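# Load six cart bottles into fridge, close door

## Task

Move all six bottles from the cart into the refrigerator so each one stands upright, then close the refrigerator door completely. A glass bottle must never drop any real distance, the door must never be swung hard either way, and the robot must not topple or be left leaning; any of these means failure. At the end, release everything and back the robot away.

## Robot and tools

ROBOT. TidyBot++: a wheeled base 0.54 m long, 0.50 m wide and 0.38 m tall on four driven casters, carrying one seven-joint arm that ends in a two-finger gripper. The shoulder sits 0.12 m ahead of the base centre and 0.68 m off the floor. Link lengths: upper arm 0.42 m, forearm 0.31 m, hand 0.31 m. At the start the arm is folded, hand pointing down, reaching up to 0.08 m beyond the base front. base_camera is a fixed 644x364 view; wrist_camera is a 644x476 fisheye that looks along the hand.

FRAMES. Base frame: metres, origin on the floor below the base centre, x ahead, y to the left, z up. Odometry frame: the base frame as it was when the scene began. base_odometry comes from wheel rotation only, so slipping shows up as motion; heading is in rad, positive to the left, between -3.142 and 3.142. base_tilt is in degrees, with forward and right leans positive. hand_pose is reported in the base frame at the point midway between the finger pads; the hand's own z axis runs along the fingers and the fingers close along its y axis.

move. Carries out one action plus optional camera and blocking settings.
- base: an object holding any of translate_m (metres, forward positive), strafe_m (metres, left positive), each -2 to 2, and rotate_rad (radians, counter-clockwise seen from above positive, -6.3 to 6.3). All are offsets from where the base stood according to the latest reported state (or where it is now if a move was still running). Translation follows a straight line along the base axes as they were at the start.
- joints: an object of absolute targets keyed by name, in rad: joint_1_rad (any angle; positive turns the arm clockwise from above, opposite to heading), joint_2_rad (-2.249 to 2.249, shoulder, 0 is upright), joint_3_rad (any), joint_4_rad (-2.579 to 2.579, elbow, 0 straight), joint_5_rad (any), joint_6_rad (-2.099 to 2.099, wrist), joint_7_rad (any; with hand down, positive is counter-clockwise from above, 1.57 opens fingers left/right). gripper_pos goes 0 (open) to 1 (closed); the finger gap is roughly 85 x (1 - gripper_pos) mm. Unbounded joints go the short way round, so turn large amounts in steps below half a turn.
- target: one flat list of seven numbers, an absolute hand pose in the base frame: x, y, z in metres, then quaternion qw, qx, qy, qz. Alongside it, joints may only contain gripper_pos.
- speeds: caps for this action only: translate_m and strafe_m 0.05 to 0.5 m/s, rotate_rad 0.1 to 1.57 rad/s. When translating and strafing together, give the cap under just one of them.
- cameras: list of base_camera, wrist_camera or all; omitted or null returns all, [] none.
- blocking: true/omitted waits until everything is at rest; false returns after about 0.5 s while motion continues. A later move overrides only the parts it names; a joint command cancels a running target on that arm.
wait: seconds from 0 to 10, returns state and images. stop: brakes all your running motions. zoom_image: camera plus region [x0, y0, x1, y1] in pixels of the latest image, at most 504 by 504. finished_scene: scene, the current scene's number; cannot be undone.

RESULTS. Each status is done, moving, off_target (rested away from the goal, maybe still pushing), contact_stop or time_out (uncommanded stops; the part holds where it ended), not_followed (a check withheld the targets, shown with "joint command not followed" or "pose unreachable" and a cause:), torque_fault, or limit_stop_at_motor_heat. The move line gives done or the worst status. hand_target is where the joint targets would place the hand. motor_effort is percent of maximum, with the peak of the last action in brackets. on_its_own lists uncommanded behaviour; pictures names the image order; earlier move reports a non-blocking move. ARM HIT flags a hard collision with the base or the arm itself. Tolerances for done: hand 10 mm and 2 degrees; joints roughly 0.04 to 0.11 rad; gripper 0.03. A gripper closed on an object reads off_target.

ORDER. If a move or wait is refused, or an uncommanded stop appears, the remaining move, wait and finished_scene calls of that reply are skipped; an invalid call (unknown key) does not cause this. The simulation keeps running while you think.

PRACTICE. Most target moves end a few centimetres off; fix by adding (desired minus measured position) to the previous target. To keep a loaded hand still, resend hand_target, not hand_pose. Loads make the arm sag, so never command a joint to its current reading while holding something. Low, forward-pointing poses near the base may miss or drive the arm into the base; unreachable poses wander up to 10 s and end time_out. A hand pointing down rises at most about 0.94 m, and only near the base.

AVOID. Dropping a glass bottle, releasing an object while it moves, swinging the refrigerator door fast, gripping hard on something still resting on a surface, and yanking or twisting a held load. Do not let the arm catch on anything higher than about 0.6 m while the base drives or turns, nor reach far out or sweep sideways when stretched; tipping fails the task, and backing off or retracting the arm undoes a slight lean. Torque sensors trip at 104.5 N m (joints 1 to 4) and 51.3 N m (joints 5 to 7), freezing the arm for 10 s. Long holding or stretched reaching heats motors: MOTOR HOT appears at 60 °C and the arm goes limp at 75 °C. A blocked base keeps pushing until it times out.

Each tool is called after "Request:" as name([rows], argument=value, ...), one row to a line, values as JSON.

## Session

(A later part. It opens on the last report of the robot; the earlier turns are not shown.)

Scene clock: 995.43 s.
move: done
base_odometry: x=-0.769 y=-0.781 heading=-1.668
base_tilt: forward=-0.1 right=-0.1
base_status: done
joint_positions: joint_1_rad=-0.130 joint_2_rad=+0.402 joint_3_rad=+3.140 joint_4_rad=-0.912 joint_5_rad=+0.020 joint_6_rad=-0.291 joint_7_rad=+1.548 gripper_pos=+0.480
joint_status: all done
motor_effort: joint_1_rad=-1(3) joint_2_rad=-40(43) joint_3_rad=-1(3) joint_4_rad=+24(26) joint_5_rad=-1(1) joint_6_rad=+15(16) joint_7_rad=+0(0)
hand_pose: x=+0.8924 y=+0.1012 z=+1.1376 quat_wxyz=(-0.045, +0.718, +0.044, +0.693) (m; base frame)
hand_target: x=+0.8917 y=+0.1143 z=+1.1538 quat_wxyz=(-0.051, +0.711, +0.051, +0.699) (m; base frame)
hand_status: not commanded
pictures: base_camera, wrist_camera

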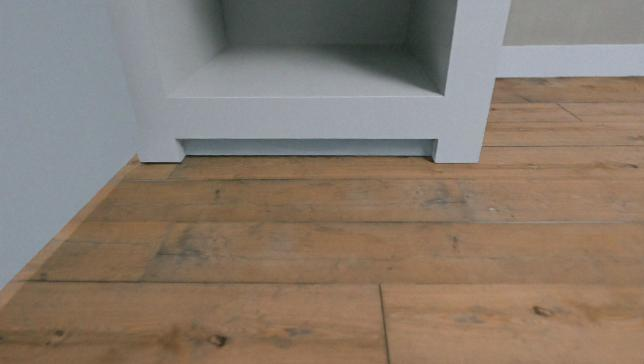

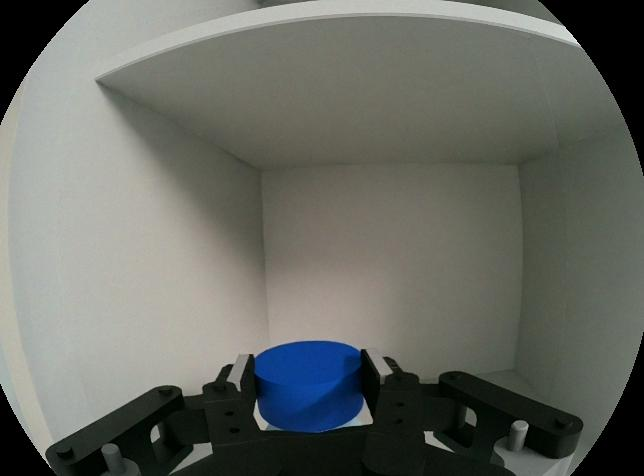

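Request:
move(base={"translate_m": 0.25}, speeds={"translate_m": 0.3})

Request:
zoom_image(camera="wrist_camera", region=[150, 50, 550, 450])

Scene clock: 1004.57 s.
move: done
base_odometry: x=-0.793 y=-1.030 heading=-1.668
base_tilt: forward=-0.1 right=-0.1
base_status: done
joint_positions: joint_1_rad=-0.132 joint_2_rad=+0.406 joint_3_rad=+3.140 joint_4_rad=-0.909 joint_5_rad=+0.020 joint_6_rad=-0.295 joint_7_rad=+1.548 gripper_pos=+0.480
joint_status: not commanded
motor_effort: joint_1_rad=+0(1) joint_2_rad=-41(44) joint_3_rad=-1(1) joint_4_rad=+24(25) joint_5_rad=-1(1) joint_6_rad=+14(15) joint_7_rad=+0(1)
hand_pose: x=+0.8934 y=+0.1031 z=+1.1357 quat_wxyz=(-0.045, +0.719, +0.045, +0.692) (m; base frame)
hand_target: x=+0.8917 y=+0.1143 z=+1.1538 quat_wxyz=(-0.051, +0.711, +0.051, +0.699) (m; base frame)
hand_status: not commanded
pictures: base_camera, wrist_camera

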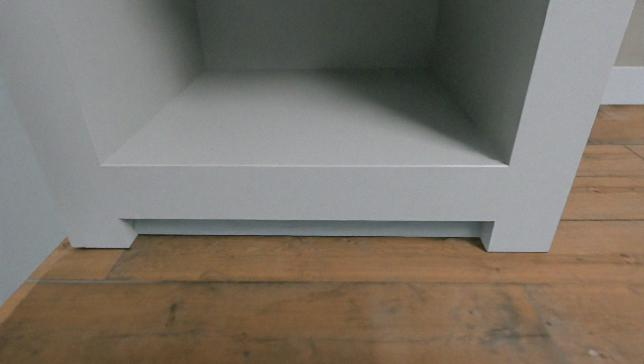

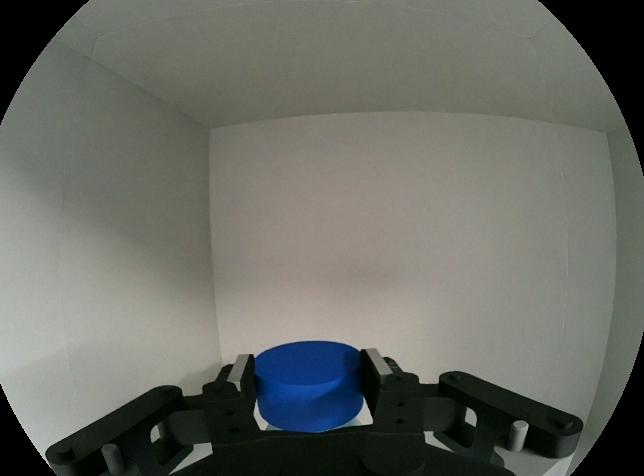

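Scaled by 1.260.

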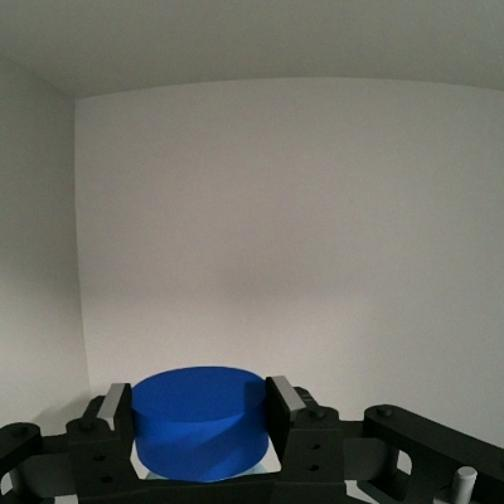

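Request:
move(joints={"joint_2_rad": 0.40, "joint_4_rad": -1.01, "joint_6_rad": -0.228}, cameras=["wrist_camera"])

Scene clock: 1020.40 s.
move: done
base_odometry: x=-0.793 y=-1.030 heading=-1.668
base_tilt: forward=-0.1 right=-0.1
base_status: not commanded
joint_positions: joint_1_rad=-0.132 joint_2_rad=+0.406 joint_3_rad=+3.140 joint_4_rad=-1.012 joint_5_rad=+0.020 joint_6_rad=-0.293 joint_7_rad=+1.548 gripper_pos=+0.480
joint_status: all done
motor_effort: joint_1_rad=+0(1) joint_2_rad=-40(44) joint_3_rad=-1(1) joint_4_rad=+25(27) joint_5_rad=-1(1) joint_6_rad=+14(17) joint_7_rad=+0(0)
hand_pose: x=+0.8972 y=+0.1037 z=+1.0727 quat_wxyz=(-0.043, +0.753, +0.047, +0.655) (m; base frame)
hand_target: x=+0.8953 y=+0.1148 z=+1.0988 quat_wxyz=(-0.050, +0.729, +0.053, +0.681) (m; base frame)
hand_status: not commanded
pictures: wrist_camera

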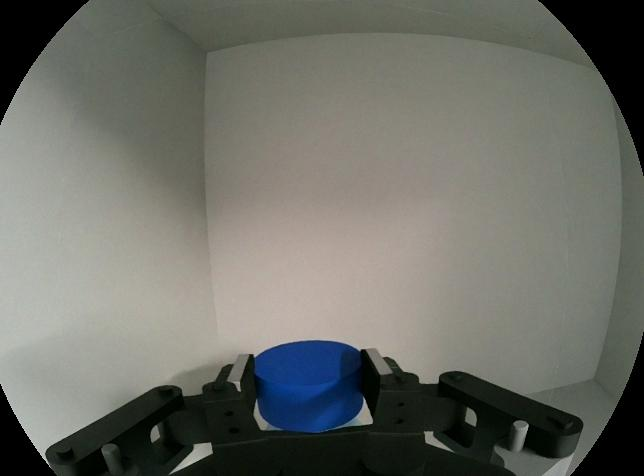

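Request:
move(joints={"joint_2_rad": 0.40, "joint_4_rad": -1.10, "joint_6_rad": -0.091}, cameras=["wrist_camera"])

Scene clock: 1033.13 s.
move: done
base_odometry: x=-0.793 y=-1.030 heading=-1.668
base_tilt: forward=-0.1 right=-0.1
base_status: not commanded
joint_positions: joint_1_rad=-0.132 joint_2_rad=+0.406 joint_3_rad=+3.140 joint_4_rad=-1.083 joint_5_rad=+0.020 joint_6_rad=-0.168 joint_7_rad=+1.548 gripper_pos=+0.480
joint_status: all done
motor_effort: joint_1_rad=-1(1) joint_2_rad=-39(41) joint_3_rad=-1(1) joint_4_rad=+23(25) joint_5_rad=-1(1) joint_6_rad=+12(15) joint_7_rad=+0(0)
hand_pose: x=+0.9016 y=+0.1051 z=+1.0675 quat_wxyz=(-0.045, +0.735, +0.047, +0.675) (m; base frame)
hand_target: x=+0.8992 y=+0.1154 z=+1.0853 quat_wxyz=(-0.051, +0.712, +0.051, +0.698) (m; base frame)
hand_status: not commanded
pictures: wrist_camera

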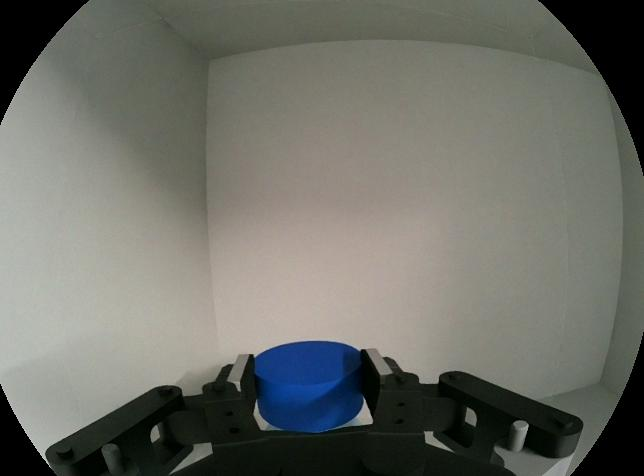

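Request:
move(joints={"joint_2_rad": 0.40, "joint_4_rad": -1.165, "joint_6_rad": -0.031}, cameras=[])

Request:
move(joints={"joint_2_rad": 0.40, "joint_4_rad": -1.205, "joint_6_rad": 0.009}, cameras=["wrist_camera"])

Scene clock: 1048.90 s.
move: done
base_odometry: x=-0.793 y=-1.030 heading=-1.668
base_tilt: forward=-0.1 right=-0.1
base_status: not commanded
joint_positions: joint_1_rad=-0.132 joint_2_rad=+0.406 joint_3_rad=+3.140 joint_4_rad=-1.128 joint_5_rad=+0.020 joint_6_rad=-0.082 joint_7_rad=+1.548 gripper_pos=+0.481
joint_status: all done
motor_effort: joint_1_rad=-2(2) joint_2_rad=-34(39) joint_3_rad=-2(2) joint_4_rad=+20(24) joint_5_rad=-1(1) joint_6_rad=+9(13) joint_7_rad=+0(1)
hand_pose: x=+0.9032 y=+0.1058 z=+1.0661 quat_wxyz=(-0.047, +0.721, +0.046, +0.690) (m; base frame)
hand_target: x=+0.8999 y=+0.1155 z=+1.0633 quat_wxyz=(-0.051, +0.714, +0.052, +0.696) (m; base frame)
hand_status: not commanded
pictures: none
No camera images: "cameras" was empty.

Scene clock: 1049.70 s.
move: done
base_odometry: x=-0.793 y=-1.030 heading=-1.668
base_tilt: forward=-0.1 right=-0.1
base_status: not commanded
joint_positions: joint_1_rad=-0.135 joint_2_rad=+0.403 joint_3_rad=+3.140 joint_4_rad=-1.172 joint_5_rad=+0.020 joint_6_rad=-0.032 joint_7_rad=+1.548 gripper_pos=+0.600
joint_status: all done
on_its_own: gripper_pos moved +0.119 to your old target +0.600
motor_effort: joint_1_rad=-1(3) joint_2_rad=-34(36) joint_3_rad=+0(2) joint_4_rad=+20(21) joint_5_rad=-1(1) joint_6_rad=+10(10) joint_7_rad=+0(0)
hand_pose: x=+0.9021 y=+0.1083 z=+1.0558 quat_wxyz=(-0.048, +0.718, +0.048, +0.692) (m; base frame)
hand_target: x=+0.8997 y=+0.1155 z=+1.0508 quat_wxyz=(-0.051, +0.714, +0.052, +0.696) (m; base frame)
hand_status: not commanded
pictures: wrist_camera

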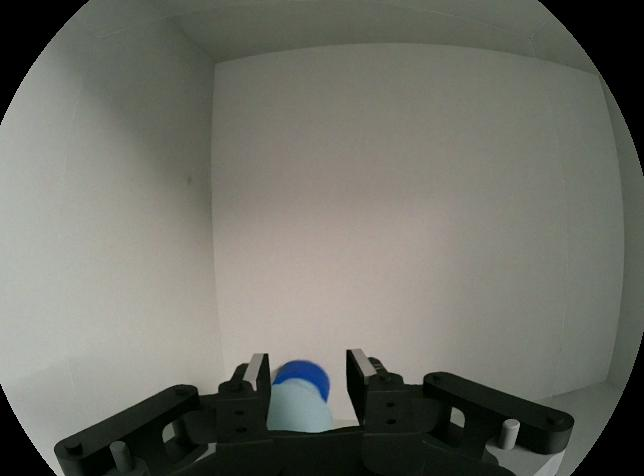

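Request:
wait(seconds=0.5)

Request:
zoom_image(camera="wrist_camera", region=[150, 200, 470, 470])

Scene clock: 1058.63 s.
base_odometry: x=-0.793 y=-1.030 heading=-1.668
base_tilt: forward=-0.1 right=-0.1
base_status: not commanded
joint_positions: joint_1_rad=-0.135 joint_2_rad=+0.403 joint_3_rad=+3.140 joint_4_rad=-1.172 joint_5_rad=+0.020 joint_6_rad=-0.032 joint_7_rad=+1.548 gripper_pos=+0.600
joint_status: all done
motor_effort: joint_1_rad=+0(3) joint_2_rad=-34(36) joint_3_rad=-1(2) joint_4_rad=+20(21) joint_5_rad=-1(1) joint_6_rad=+10(10) joint_7_rad=-1(0)
hand_pose: x=+0.9021 y=+0.1083 z=+1.0558 quat_wxyz=(-0.048, +0.718, +0.048, +0.692) (m; base frame)
hand_target: x=+0.8997 y=+0.1155 z=+1.0508 quat_wxyz=(-0.051, +0.714, +0.052, +0.696) (m; base frame)
hand_status: not commanded
wait: 0.50 s; at rest from the start
pictures: base_camera, wrist_camera

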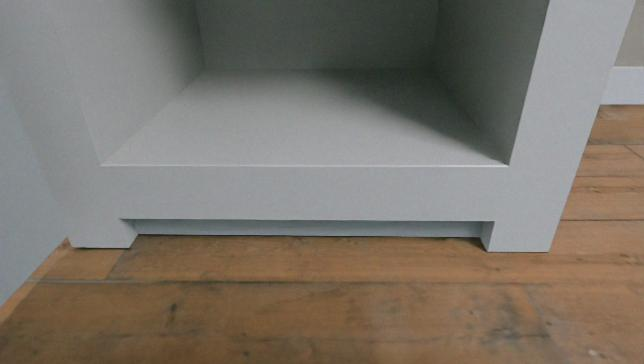

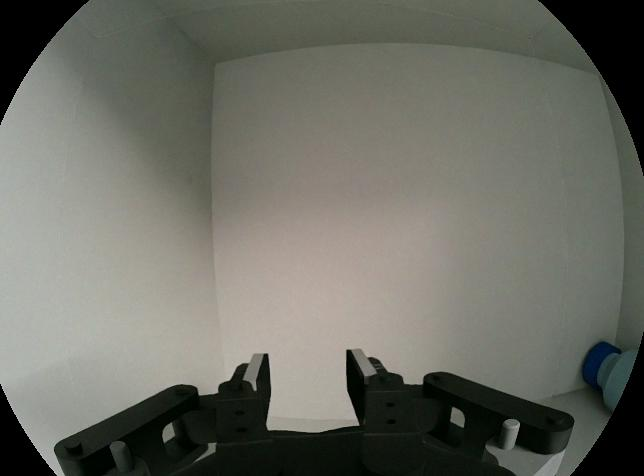

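Scaled by 1.575.

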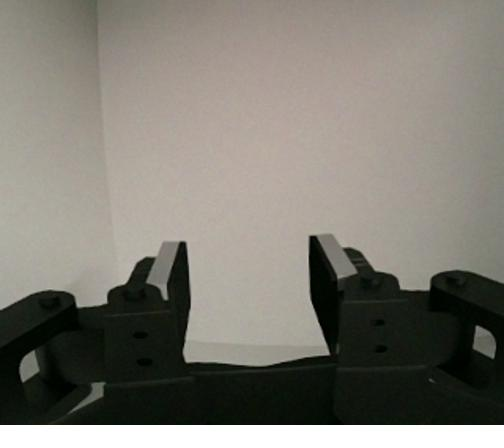

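Request:
zoom_image(camera="wrist_camera", region=[500, 280, 644, 440])

Scaled by 3.150.

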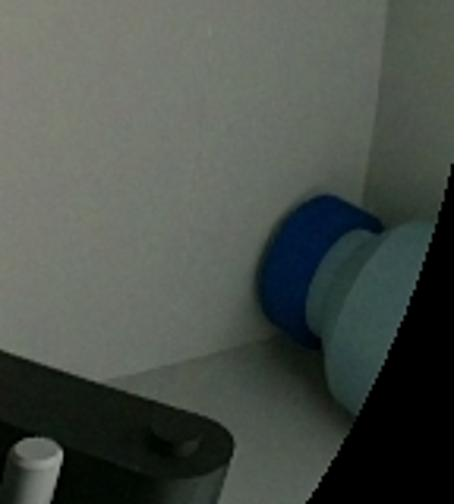

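Request:
move(joints={"joint_2_rad": 0.2, "joint_4_rad": -1.0, "joint_6_rad": -0.6, "gripper_pos": 0.3}, cameras=["wrist_camera"])

Request:
move(joints={"joint_1_rad": 0.2, "joint_6_rad": -0.75}, cameras=["wrist_camera"])

Request:
zoom_image(camera="wrist_camera", region=[180, 100, 540, 400])

Scene clock: 1140.77 s.
move: done
base_odometry: x=-0.793 y=-1.030 heading=-1.668
base_tilt: forward=-0.1 right=-0.1
base_status: not commanded
joint_positions: joint_1_rad=-0.135 joint_2_rad=+0.208 joint_3_rad=+3.140 joint_4_rad=-1.007 joint_5_rad=+0.020 joint_6_rad=-0.550 joint_7_rad=+1.548 gripper_pos=+0.300
joint_status: all done
motor_effort: joint_1_rad=+0(1) joint_2_rad=-27(39) joint_3_rad=-1(1) joint_4_rad=+19(23) joint_5_rad=-1(1) joint_6_rad=+9(11) joint_7_rad=+0(0)
hand_pose: x=+0.8000 y=+0.0913 z=+1.1427 quat_wxyz=(-0.041, +0.771, +0.047, +0.634) (m; base frame)
hand_target: x=+0.7914 y=+0.0998 z=+1.1374 quat_wxyz=(-0.046, +0.781, +0.057, +0.620) (m; base frame)
hand_status: not commanded
pictures: wrist_camera

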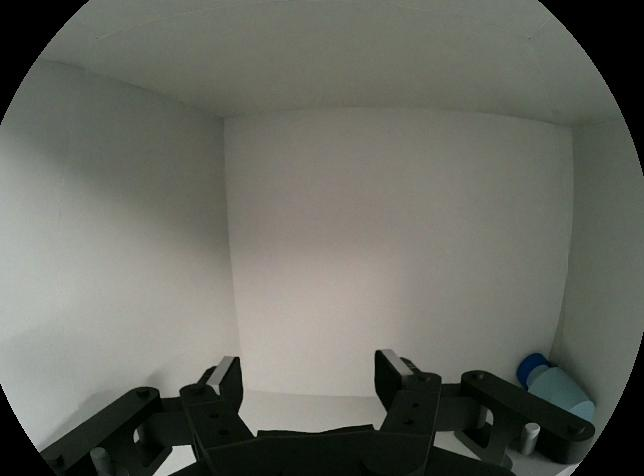

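Scene clock: 1142.23 s.
move: done
base_odometry: x=-0.793 y=-1.030 heading=-1.668
base_tilt: forward=-0.1 right=-0.1
base_status: not commanded
joint_positions: joint_1_rad=+0.190 joint_2_rad=+0.208 joint_3_rad=+3.140 joint_4_rad=-1.007 joint_5_rad=+0.020 joint_6_rad=-0.699 joint_7_rad=+1.548 gripper_pos=+0.300
joint_status: all done
motor_effort: joint_1_rad=-1(3) joint_2_rad=-27(28) joint_3_rad=-1(2) joint_4_rad=+19(19) joint_5_rad=-1(2) joint_6_rad=+9(10) joint_7_rad=+0(0)
hand_pose: x=+0.7812 y=-0.1296 z=+1.0979 quat_wxyz=(+0.057, +0.813, -0.084, +0.573) (m; base frame)
hand_target: x=+0.7719 y=-0.1300 z=+1.0929 quat_wxyz=(+0.055, +0.824, -0.082, +0.558) (m; base frame)
hand_status: not commanded
pictures: wrist_camera

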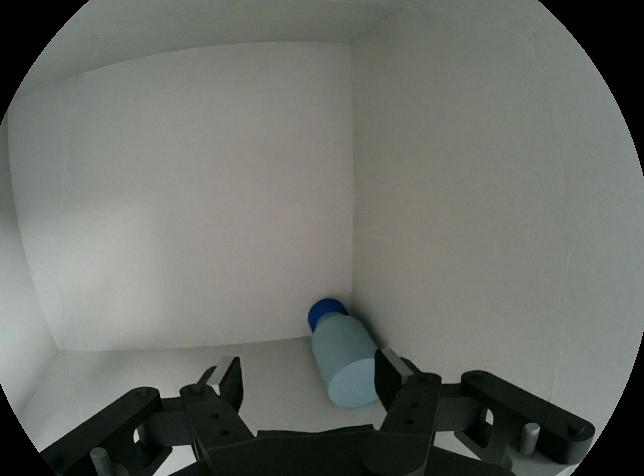

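Scaled by 1.400.

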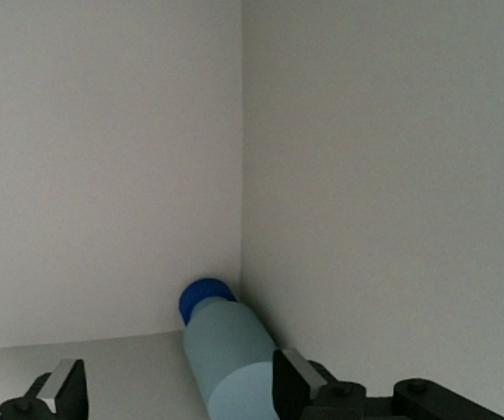

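Request:
move(joints={"joint_1_rad": 0.332, "joint_2_rad": 0.215, "joint_4_rad": -0.82, "joint_6_rad": -1.18, "gripper_pos": 1.0}, cameras=["wrist_camera"])

Request:
move(base={"translate_m": 0.22}, speeds={"translate_m": 0.2})

Request:
zoom_image(camera="wrist_camera", region=[180, 130, 540, 430])

Scene clock: 1287.27 s.
move: done
base_odometry: x=-0.793 y=-1.030 heading=-1.668
base_tilt: forward=-0.1 right=-0.1
base_status: not commanded
joint_positions: joint_1_rad=+0.310 joint_2_rad=+0.208 joint_3_rad=+3.138 joint_4_rad=-0.838 joint_5_rad=+0.019 joint_6_rad=-1.127 joint_7_rad=+1.548 gripper_pos=+0.999
joint_status: all done
motor_effort: joint_1_rad=+2(4) joint_2_rad=-24(29) joint_3_rad=+1(4) joint_4_rad=+16(20) joint_5_rad=+0(2) joint_6_rad=+8(10) joint_7_rad=+0(1)
hand_pose: x=+0.7046 y=-0.1899 z=+1.0749 quat_wxyz=(+0.075, +0.873, -0.146, +0.460) (m; base frame)
hand_target: x=+0.6954 y=-0.1964 z=+1.0664 quat_wxyz=(+0.073, +0.882, -0.148, +0.441) (m; base frame)
hand_status: not commanded
pictures: wrist_camera

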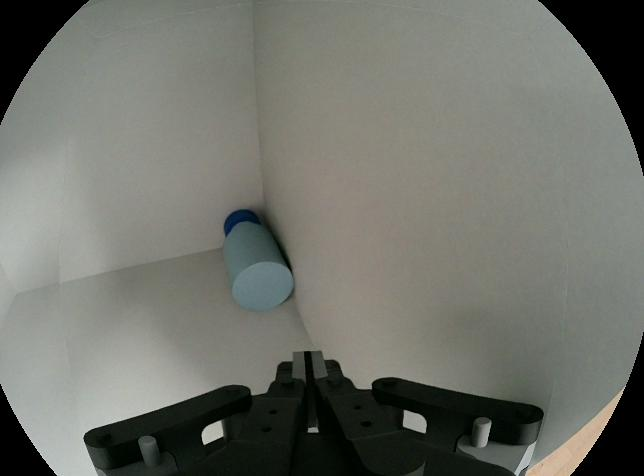

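Scene clock: 1289.13 s.
move: done
base_odometry: x=-0.814 y=-1.249 heading=-1.668
base_tilt: forward=-0.1 right=-0.1
base_status: done
joint_positions: joint_1_rad=+0.318 joint_2_rad=+0.208 joint_3_rad=+3.138 joint_4_rad=-0.837 joint_5_rad=+0.019 joint_6_rad=-1.137 joint_7_rad=+1.548 gripper_pos=+0.999
joint_status: not commanded
motor_effort: joint_1_rad=+0(2) joint_2_rad=-25(29) joint_3_rad=-1(2) joint_4_rad=+17(18) joint_5_rad=-1(2) joint_6_rad=+7(9) joint_7_rad=+0(1)
hand_pose: x=+0.7011 y=-0.1942 z=+1.0725 quat_wxyz=(+0.076, +0.874, -0.150, +0.455) (m; base frame)
hand_target: x=+0.6954 y=-0.1964 z=+1.0664 quat_wxyz=(+0.073, +0.882, -0.148, +0.441) (m; base frame)
hand_status: not commanded
pictures: base_camera, wrist_camera

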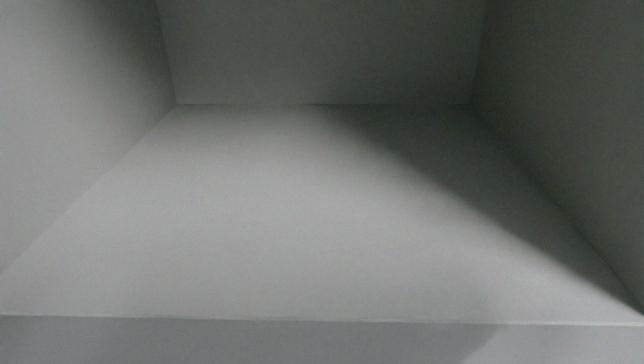

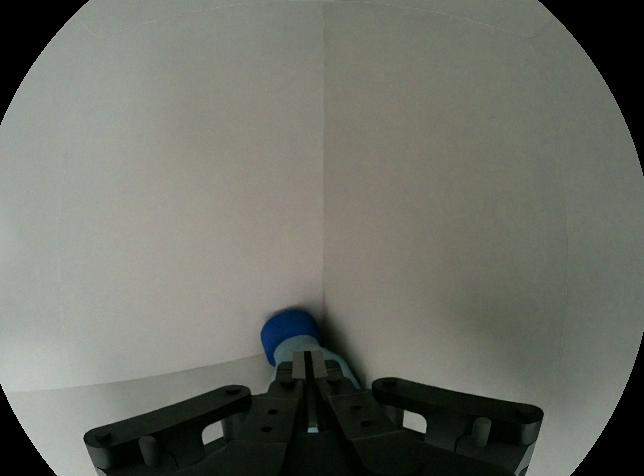

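Scaled by 1.400.

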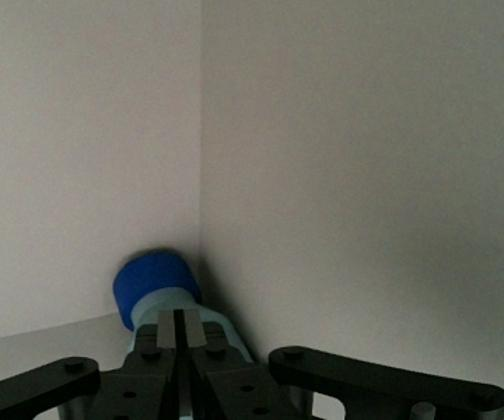

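Request:
move(joints={"joint_2_rad": 0.1735, "joint_4_rad": -1.02, "joint_6_rad": -1.023}, cameras=["wrist_camera"])

Request:
zoom_image(camera="wrist_camera", region=[180, 200, 480, 440])

Scene clock: 1307.53 s.
move: done
base_odometry: x=-0.814 y=-1.249 heading=-1.668
base_tilt: forward=-0.1 right=-0.1
base_status: not commanded
joint_positions: joint_1_rad=+0.318 joint_2_rad=+0.206 joint_3_rad=+3.138 joint_4_rad=-0.990 joint_5_rad=+0.019 joint_6_rad=-1.071 joint_7_rad=+1.548 gripper_pos=+0.999
joint_status: all done
motor_effort: joint_1_rad=-1(1) joint_2_rad=-26(27) joint_3_rad=-1(1) joint_4_rad=+18(19) joint_5_rad=-1(1) joint_6_rad=+7(8) joint_7_rad=+0(0)
hand_pose: x=+0.7046 y=-0.1951 z=+1.0095 quat_wxyz=(+0.071, +0.893, -0.152, +0.418) (m; base frame)
hand_target: x=+0.6997 y=-0.1978 z=+1.0247 quat_wxyz=(+0.073, +0.883, -0.148, +0.440) (m; base frame)
hand_status: not commanded
pictures: wrist_camera

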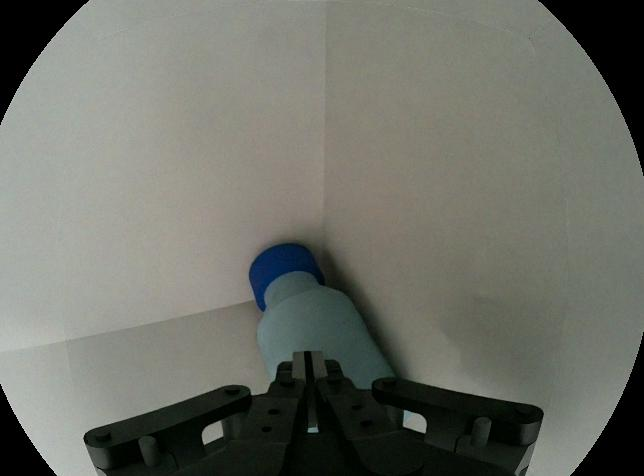

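Scaled by 1.680.

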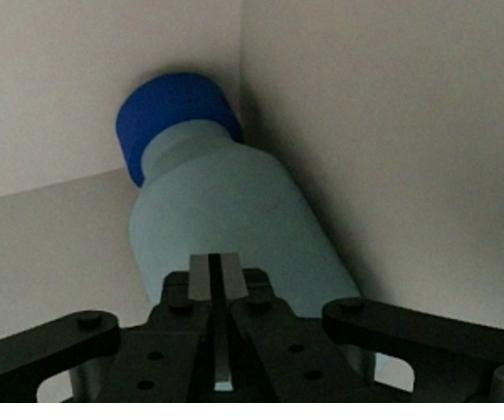

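Request:
move()

Scene clock: 1386.00 s.
base_odometry: x=-0.814 y=-1.249 heading=-1.668
base_tilt: forward=-0.1 right=-0.1
base_status: not commanded
joint_positions: joint_1_rad=+0.318 joint_2_rad=+0.206 joint_3_rad=+3.138 joint_4_rad=-0.990 joint_5_rad=+0.019 joint_6_rad=-1.071 joint_7_rad=+1.548 gripper_pos=+0.999
joint_status: all done
motor_effort: joint_1_rad=-1(1) joint_2_rad=-26(27) joint_3_rad=+0(1) joint_4_rad=+18(19) joint_5_rad=-1(1) joint_6_rad=+7(8) joint_7_rad=+0(0)
hand_pose: x=+0.7046 y=-0.1951 z=+1.0095 quat_wxyz=(+0.071, +0.893, -0.152, +0.418) (m; base frame)
hand_target: x=+0.6997 y=-0.1978 z=+1.0247 quat_wxyz=(+0.073, +0.883, -0.148, +0.440) (m; base frame)
hand_status: not commanded
pictures: base_camera, wrist_camera

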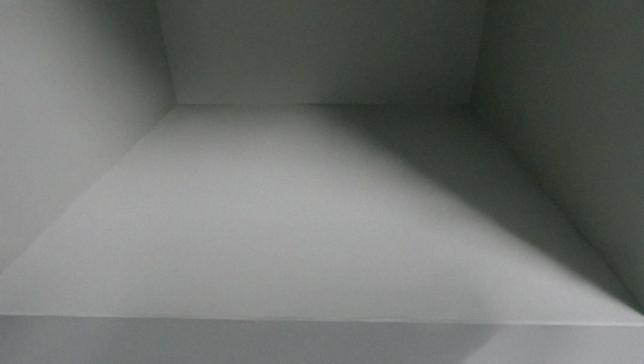

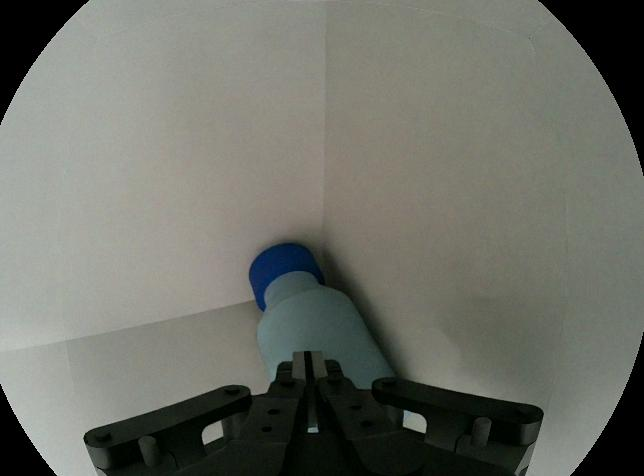

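Request:
zoom_image(camera="wrist_camera", region=[200, 220, 440, 440])

Scaled by 2.100.

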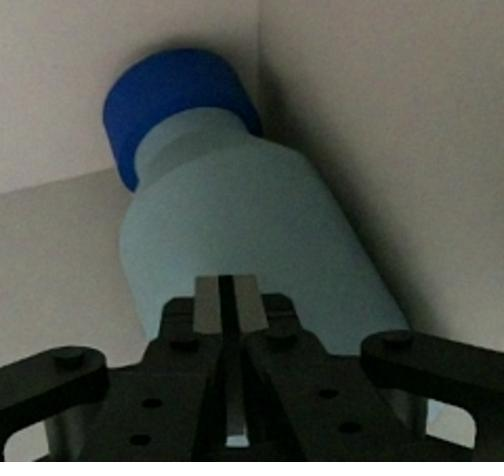

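Request:
move(joints={"joint_1_rad": 0.332, "joint_2_rad": 0.2035, "joint_4_rad": -1.02, "joint_6_rad": -1.023}, cameras=["wrist_camera"])

Request:
move(joints={"joint_1_rad": 0.332, "joint_2_rad": 0.2235, "joint_4_rad": -1.02, "joint_6_rad": -1.023}, cameras=["wrist_camera"])

Scene clock: 1440.17 s.
move: done
base_odometry: x=-0.814 y=-1.249 heading=-1.668
base_tilt: forward=-0.1 right=-0.1
base_status: not commanded
joint_positions: joint_1_rad=+0.318 joint_2_rad=+0.206 joint_3_rad=+3.138 joint_4_rad=-0.990 joint_5_rad=+0.019 joint_6_rad=-1.071 joint_7_rad=+1.548 gripper_pos=+0.999
joint_status: all done
motor_effort: joint_1_rad=-1(1) joint_2_rad=-26(27) joint_3_rad=+0(1) joint_4_rad=+18(19) joint_5_rad=-1(1) joint_6_rad=+8(9) joint_7_rad=+0(0)
hand_pose: x=+0.7046 y=-0.1951 z=+1.0095 quat_wxyz=(+0.071, +0.893, -0.152, +0.418) (m; base frame)
hand_target: x=+0.7092 y=-0.2011 z=+1.0062 quat_wxyz=(+0.071, +0.889, -0.149, +0.427) (m; base frame)
hand_status: not commanded
pictures: wrist_camera

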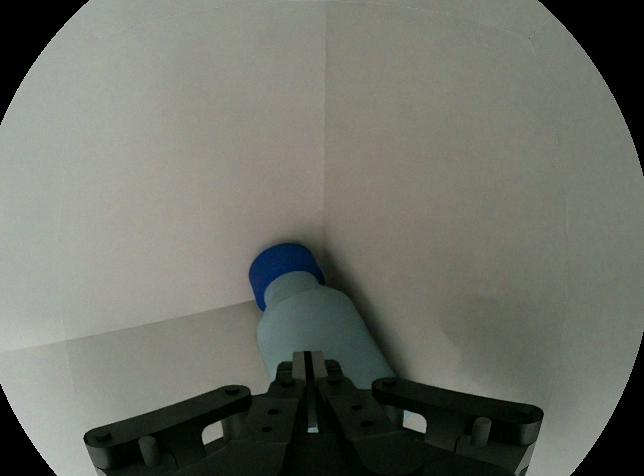

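Scene clock: 1440.73 s.
move: done
base_odometry: x=-0.814 y=-1.249 heading=-1.668
base_tilt: forward=-0.1 right=-0.1
base_status: not commanded
joint_positions: joint_1_rad=+0.318 joint_2_rad=+0.206 joint_3_rad=+3.138 joint_4_rad=-0.990 joint_5_rad=+0.019 joint_6_rad=-1.071 joint_7_rad=+1.548 gripper_pos=+0.999
joint_status: all done
motor_effort: joint_1_rad=+0(1) joint_2_rad=-26(26) joint_3_rad=+0(1) joint_4_rad=+18(19) joint_5_rad=-1(1) joint_6_rad=+6(8) joint_7_rad=+0(0)
hand_pose: x=+0.7046 y=-0.1952 z=+1.0094 quat_wxyz=(+0.071, +0.893, -0.152, +0.418) (m; base frame)
hand_target: x=+0.7152 y=-0.2032 z=+0.9936 quat_wxyz=(+0.069, +0.893, -0.149, +0.418) (m; base frame)
hand_status: not commanded
pictures: wrist_camera

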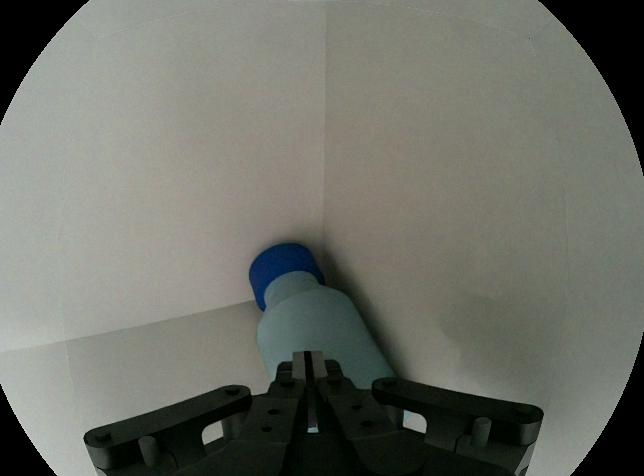

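Request:
move(joints={"joint_1_rad": 0.332, "joint_2_rad": 0.2435, "joint_4_rad": -1.02, "joint_6_rad": -1.023}, cameras=[])

Request:
move(joints={"joint_1_rad": 0.332, "joint_2_rad": 0.2635, "joint_4_rad": -1.02, "joint_6_rad": -1.023}, cameras=["wrist_camera"])

Scene clock: 1449.37 s.
move: done
base_odometry: x=-0.814 y=-1.249 heading=-1.668
base_tilt: forward=-0.1 right=-0.1
base_status: not commanded
joint_positions: joint_1_rad=+0.318 joint_2_rad=+0.208 joint_3_rad=+3.138 joint_4_rad=-0.990 joint_5_rad=+0.019 joint_6_rad=-1.071 joint_7_rad=+1.548 gripper_pos=+0.999
joint_status: all done
motor_effort: joint_1_rad=-1(1) joint_2_rad=-26(27) joint_3_rad=+0(1) joint_4_rad=+18(19) joint_5_rad=-1(1) joint_6_rad=+7(8) joint_7_rad=+0(0)
hand_pose: x=+0.7056 y=-0.1955 z=+1.0079 quat_wxyz=(+0.071, +0.893, -0.152, +0.417) (m; base frame)
hand_target: x=+0.7210 y=-0.2052 z=+0.9810 quat_wxyz=(+0.068, +0.898, -0.150, +0.409) (m; base frame)
hand_status: not commanded
pictures: none
No camera images: "cameras" was empty.

Scene clock: 1449.93 s.
move: done
base_odometry: x=-0.814 y=-1.249 heading=-1.668
base_tilt: forward=-0.1 right=-0.1
base_status: not commanded
joint_positions: joint_1_rad=+0.318 joint_2_rad=+0.210 joint_3_rad=+3.138 joint_4_rad=-0.990 joint_5_rad=+0.019 joint_6_rad=-1.067 joint_7_rad=+1.548 gripper_pos=+0.999
joint_status: all done
motor_effort: joint_1_rad=+0(1) joint_2_rad=-24(26) joint_3_rad=+0(1) joint_4_rad=+17(18) joint_5_rad=-1(1) joint_6_rad=+6(8) joint_7_rad=+0(0)
hand_pose: x=+0.7068 y=-0.1959 z=+1.0077 quat_wxyz=(+0.071, +0.893, -0.152, +0.418) (m; base frame)
hand_target: x=+0.7265 y=-0.2071 z=+0.9682 quat_wxyz=(+0.066, +0.902, -0.151, +0.400) (m; base frame)
hand_status: not commanded
pictures: wrist_camera

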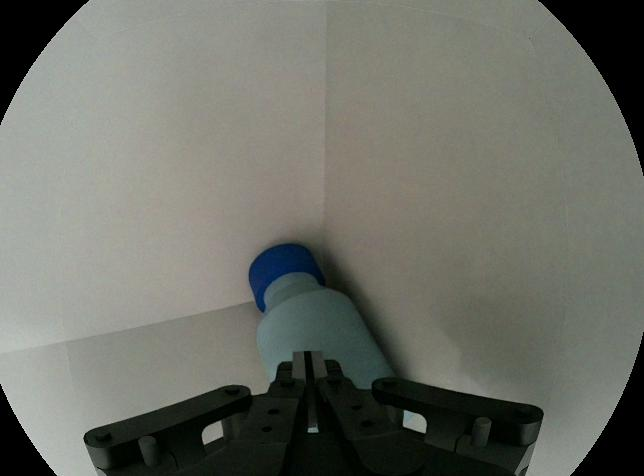

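Request:
move(joints={"joint_1_rad": 0.25, "joint_2_rad": 0.2735, "joint_4_rad": -1.02, "joint_6_rad": -1.023}, cameras=["wrist_camera"])

Scene clock: 1461.53 s.
move: done
base_odometry: x=-0.814 y=-1.249 heading=-1.668
base_tilt: forward=-0.1 right=-0.1
base_status: not commanded
joint_positions: joint_1_rad=+0.255 joint_2_rad=+0.230 joint_3_rad=+3.138 joint_4_rad=-0.990 joint_5_rad=+0.019 joint_6_rad=-1.067 joint_7_rad=+1.548 gripper_pos=+0.999
joint_status: all done
motor_effort: joint_1_rad=-1(3) joint_2_rad=-27(28) joint_3_rad=-1(2) joint_4_rad=+18(19) joint_5_rad=-1(2) joint_6_rad=+8(8) joint_7_rad=+0(0)
hand_pose: x=+0.7243 y=-0.1599 z=+0.9951 quat_wxyz=(+0.056, +0.902, -0.124, +0.411) (m; base frame)
hand_target: x=+0.7442 y=-0.1573 z=+0.9618 quat_wxyz=(+0.049, +0.909, -0.114, +0.398) (m; base frame)
hand_status: not commanded
pictures: wrist_camera

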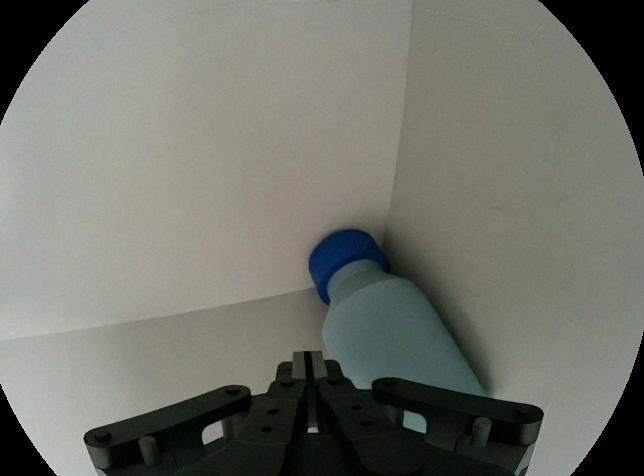

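Request:
move(joints={"joint_1_rad": 0.21, "joint_2_rad": 0.04, "joint_4_rad": -1.06, "joint_6_rad": -1.12}, cameras=["wrist_camera"])

Request:
move(joints={"gripper_pos": 0.0}, cameras=["wrist_camera"])

Scene clock: 1672.17 s.
move: done
base_odometry: x=-0.814 y=-1.249 heading=-1.668
base_tilt: forward=-0.1 right=-0.1
base_status: not commanded
joint_positions: joint_1_rad=+0.225 joint_2_rad=+0.052 joint_3_rad=+3.138 joint_4_rad=-1.030 joint_5_rad=+0.019 joint_6_rad=-1.078 joint_7_rad=+1.548 gripper_pos=+0.999
joint_status: all done
motor_effort: joint_1_rad=+0(2) joint_2_rad=-20(31) joint_3_rad=+0(1) joint_4_rad=+17(20) joint_5_rad=-1(1) joint_6_rad=+8(9) joint_7_rad=+0(1)
hand_pose: x=+0.6626 y=-0.1264 z=+1.0769 quat_wxyz=(+0.056, +0.875, -0.108, +0.468) (m; base frame)
hand_target: x=+0.6524 y=-0.1114 z=+1.0566 quat_wxyz=(+0.046, +0.891, -0.094, +0.442) (m; base frame)
hand_status: not commanded
pictures: wrist_camera

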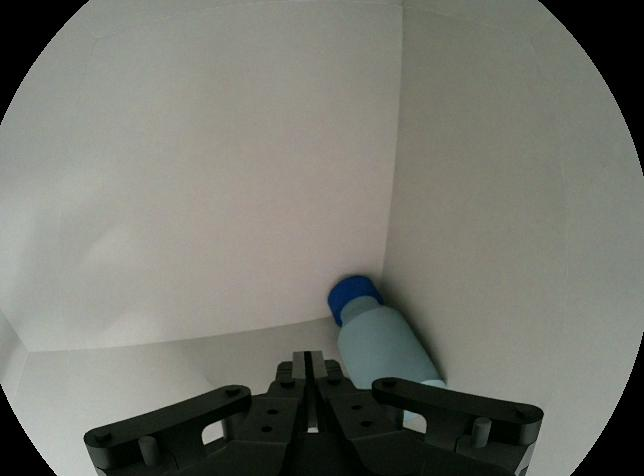

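Scene clock: 1673.27 s.
move: done
base_odometry: x=-0.814 y=-1.249 heading=-1.668
base_tilt: forward=-0.1 right=-0.1
base_status: not commanded
joint_positions: joint_1_rad=+0.225 joint_2_rad=+0.052 joint_3_rad=+3.138 joint_4_rad=-1.030 joint_5_rad=+0.019 joint_6_rad=-1.078 joint_7_rad=+1.548 gripper_pos=+0.000
joint_status: all done
motor_effort: joint_1_rad=-1(1) joint_2_rad=-20(21) joint_3_rad=+0(1) joint_4_rad=+18(18) joint_5_rad=-1(1) joint_6_rad=+7(9) joint_7_rad=+0(0)
hand_pose: x=+0.6626 y=-0.1264 z=+1.0769 quat_wxyz=(+0.056, +0.875, -0.108, +0.468) (m; base frame)
hand_target: x=+0.6524 y=-0.1114 z=+1.0566 quat_wxyz=(+0.046, +0.891, -0.094, +0.442) (m; base frame)
hand_status: not commanded
pictures: wrist_camera

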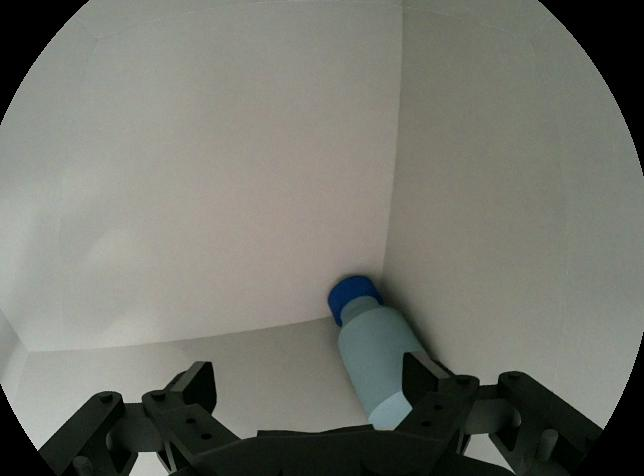

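Request:
zoom_image(camera="wrist_camera", region=[280, 240, 480, 440])

Scaled by 2.520.

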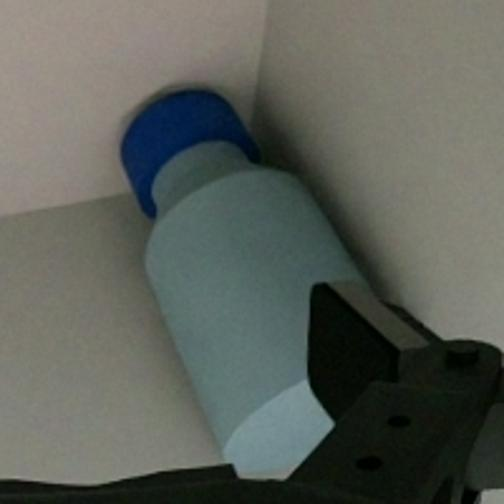

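Request:
move(joints={"joint_1_rad": 0.283, "joint_2_rad": 0.36, "joint_4_rad": -0.685, "joint_6_rad": -1.317}, cameras=["wrist_camera"])

Scene clock: 1734.37 s.
move: done
base_odometry: x=-0.814 y=-1.249 heading=-1.668
base_tilt: forward=-0.1 right=-0.1
base_status: not commanded
joint_positions: joint_1_rad=+0.268 joint_2_rad=+0.325 joint_3_rad=+3.138 joint_4_rad=-0.706 joint_5_rad=+0.019 joint_6_rad=-1.268 joint_7_rad=+1.548 gripper_pos=+0.000
joint_status: all done
motor_effort: joint_1_rad=-1(2) joint_2_rad=-29(31) joint_3_rad=-1(1) joint_4_rad=+16(18) joint_5_rad=-1(1) joint_6_rad=+7(9) joint_7_rad=+0(0)
hand_pose: x=+0.7319 y=-0.1712 z=+1.0347 quat_wxyz=(+0.058, +0.903, -0.132, +0.405) (m; base frame)
hand_target: x=+0.7331 y=-0.1764 z=+1.0120 quat_wxyz=(+0.053, +0.916, -0.130, +0.376) (m; base frame)
hand_status: not commanded
pictures: wrist_camera

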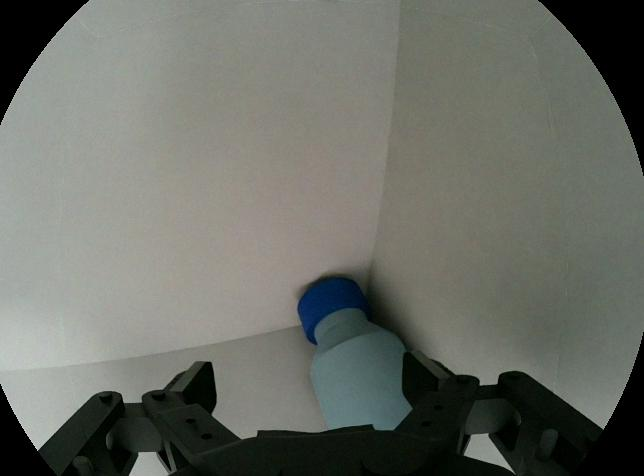

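Request:
zoom_image(camera="wrist_camera", region=[280, 240, 480, 440])

Scaled by 2.520.

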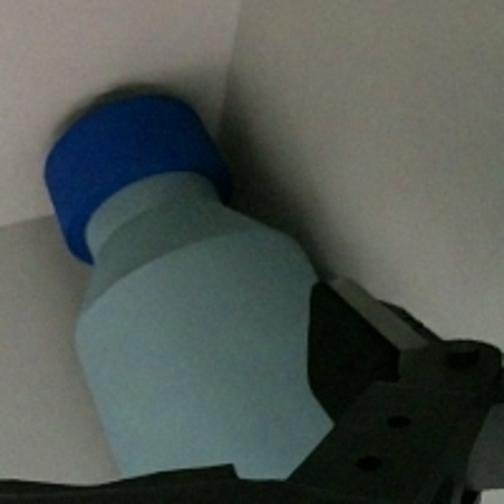

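Request:
move(joints={"joint_1_rad": 0.283, "joint_2_rad": 0.36, "joint_4_rad": -0.735, "joint_6_rad": -1.317}, cameras=[])

Request:
move(joints={"joint_1_rad": 0.283, "joint_2_rad": 0.36, "joint_4_rad": -0.755, "joint_6_rad": -1.317}, cameras=["wrist_camera"])

Scene clock: 1762.93 s.
move: done
base_odometry: x=-0.814 y=-1.249 heading=-1.668
base_tilt: forward=-0.1 right=-0.1
base_status: not commanded
joint_positions: joint_1_rad=+0.268 joint_2_rad=+0.325 joint_3_rad=+3.138 joint_4_rad=-0.718 joint_5_rad=+0.019 joint_6_rad=-1.271 joint_7_rad=+1.548 gripper_pos=+0.000
joint_status: all done
motor_effort: joint_1_rad=+0(1) joint_2_rad=-29(30) joint_3_rad=-1(1) joint_4_rad=+17(17) joint_5_rad=-1(1) joint_6_rad=+7(8) joint_7_rad=+0(0)
hand_pose: x=+0.7308 y=-0.1709 z=+1.0280 quat_wxyz=(+0.057, +0.906, -0.133, +0.398) (m; base frame)
hand_target: x=+0.7295 y=-0.1753 z=+0.9876 quat_wxyz=(+0.050, +0.925, -0.132, +0.353) (m; base frame)
hand_status: not commanded
pictures: none
No camera images: "cameras" was empty.

Scene clock: 1763.50 s.
move: done
base_odometry: x=-0.814 y=-1.249 heading=-1.668
base_tilt: forward=-0.1 right=-0.1
base_status: not commanded
joint_positions: joint_1_rad=+0.268 joint_2_rad=+0.325 joint_3_rad=+3.138 joint_4_rad=-0.730 joint_5_rad=+0.019 joint_6_rad=-1.272 joint_7_rad=+1.548 gripper_pos=+0.000
joint_status: all done
motor_effort: joint_1_rad=+0(1) joint_2_rad=-29(30) joint_3_rad=-1(1) joint_4_rad=+17(18) joint_5_rad=-1(1) joint_6_rad=+7(8) joint_7_rad=+0(1)
hand_pose: x=+0.7301 y=-0.1707 z=+1.0221 quat_wxyz=(+0.057, +0.908, -0.133, +0.392) (m; base frame)
hand_target: x=+0.7277 y=-0.1748 z=+0.9778 quat_wxyz=(+0.048, +0.928, -0.132, +0.344) (m; base frame)
hand_status: not commanded
pictures: wrist_camera

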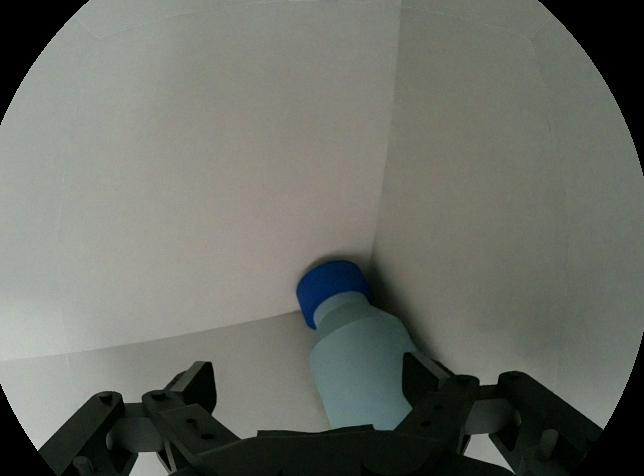

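Request:
move(joints={"joint_1_rad": 0.283, "joint_2_rad": 0.36, "joint_4_rad": -0.775, "joint_6_rad": -1.317}, cameras=[])

Request:
move(joints={"joint_1_rad": 0.283, "joint_2_rad": 0.36, "joint_4_rad": -0.795, "joint_6_rad": -1.317}, cameras=["wrist_camera"])

Scene clock: 1769.97 s.
move: done
base_odometry: x=-0.814 y=-1.249 heading=-1.668
base_tilt: forward=-0.1 right=-0.1
base_status: not commanded
joint_positions: joint_1_rad=+0.268 joint_2_rad=+0.326 joint_3_rad=+3.138 joint_4_rad=-0.747 joint_5_rad=+0.019 joint_6_rad=-1.273 joint_7_rad=+1.548 gripper_pos=+0.000
joint_status: all done
motor_effort: joint_1_rad=-1(1) joint_2_rad=-29(30) joint_3_rad=-1(1) joint_4_rad=+17(18) joint_5_rad=-1(1) joint_6_rad=+6(8) joint_7_rad=+0(0)
hand_pose: x=+0.7288 y=-0.1703 z=+1.0129 quat_wxyz=(+0.056, +0.912, -0.133, +0.384) (m; base frame)
hand_target: x=+0.7257 y=-0.1742 z=+0.9681 quat_wxyz=(+0.047, +0.932, -0.132, +0.335) (m; base frame)
hand_status: not commanded
pictures: none
No camera images: "cameras" was empty.

Scene clock: 1770.57 s.
move: done
base_odometry: x=-0.814 y=-1.249 heading=-1.668
base_tilt: forward=-0.1 right=-0.1
base_status: not commanded
joint_positions: joint_1_rad=+0.268 joint_2_rad=+0.326 joint_3_rad=+3.138 joint_4_rad=-0.767 joint_5_rad=+0.019 joint_6_rad=-1.273 joint_7_rad=+1.548 gripper_pos=+0.000
joint_status: all done
motor_effort: joint_1_rad=+0(2) joint_2_rad=-28(30) joint_3_rad=-1(1) joint_4_rad=+17(18) joint_5_rad=-1(1) joint_6_rad=+7(8) joint_7_rad=+0(0)
hand_pose: x=+0.7274 y=-0.1699 z=+1.0030 quat_wxyz=(+0.055, +0.916, -0.134, +0.374) (m; base frame)
hand_target: x=+0.7236 y=-0.1736 z=+0.9585 quat_wxyz=(+0.046, +0.935, -0.133, +0.325) (m; base frame)
hand_status: not commanded
pictures: wrist_camera

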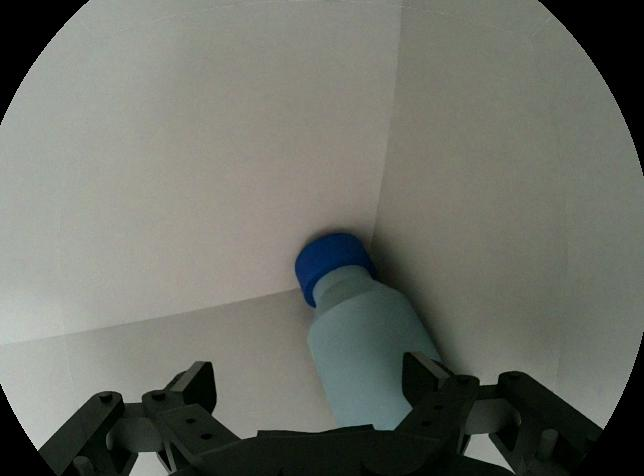

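Request:
move(joints={"joint_1_rad": 0.283, "joint_2_rad": 0.36, "joint_4_rad": -0.815, "joint_6_rad": -1.317}, cameras=["wrist_camera"])

Request:
zoom_image(camera="wrist_camera", region=[280, 220, 480, 440])

Scene clock: 1779.10 s.
move: done
base_odometry: x=-0.814 y=-1.249 heading=-1.668
base_tilt: forward=-0.1 right=-0.1
base_status: not commanded
joint_positions: joint_1_rad=+0.268 joint_2_rad=+0.325 joint_3_rad=+3.138 joint_4_rad=-0.772 joint_5_rad=+0.019 joint_6_rad=-1.273 joint_7_rad=+1.548 gripper_pos=+0.000
joint_status: all done
motor_effort: joint_1_rad=+0(2) joint_2_rad=-24(29) joint_3_rad=-1(1) joint_4_rad=+12(17) joint_5_rad=-1(2) joint_6_rad=+2(7) joint_7_rad=-1(1)
hand_pose: x=+0.7269 y=-0.1698 z=+1.0009 quat_wxyz=(+0.054, +0.917, -0.134, +0.372) (m; base frame)
hand_target: x=+0.7212 y=-0.1729 z=+0.9489 quat_wxyz=(+0.044, +0.938, -0.133, +0.316) (m; base frame)
hand_status: not commanded
pictures: wrist_camera

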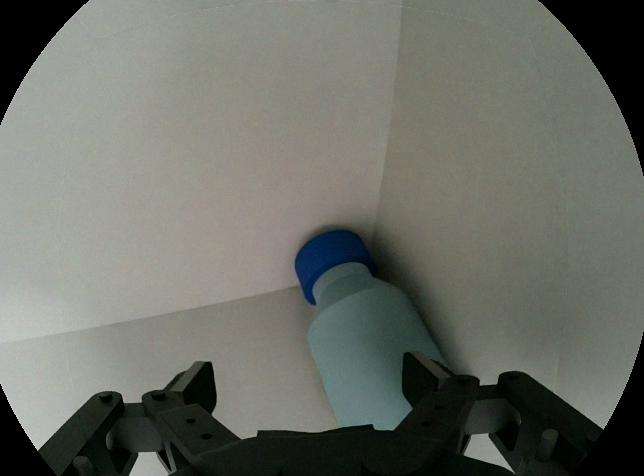

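Scaled by 2.291.

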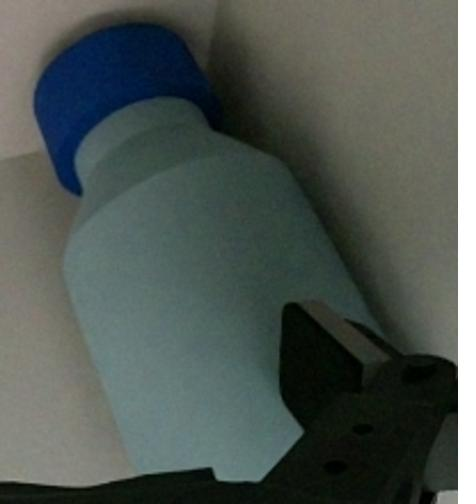

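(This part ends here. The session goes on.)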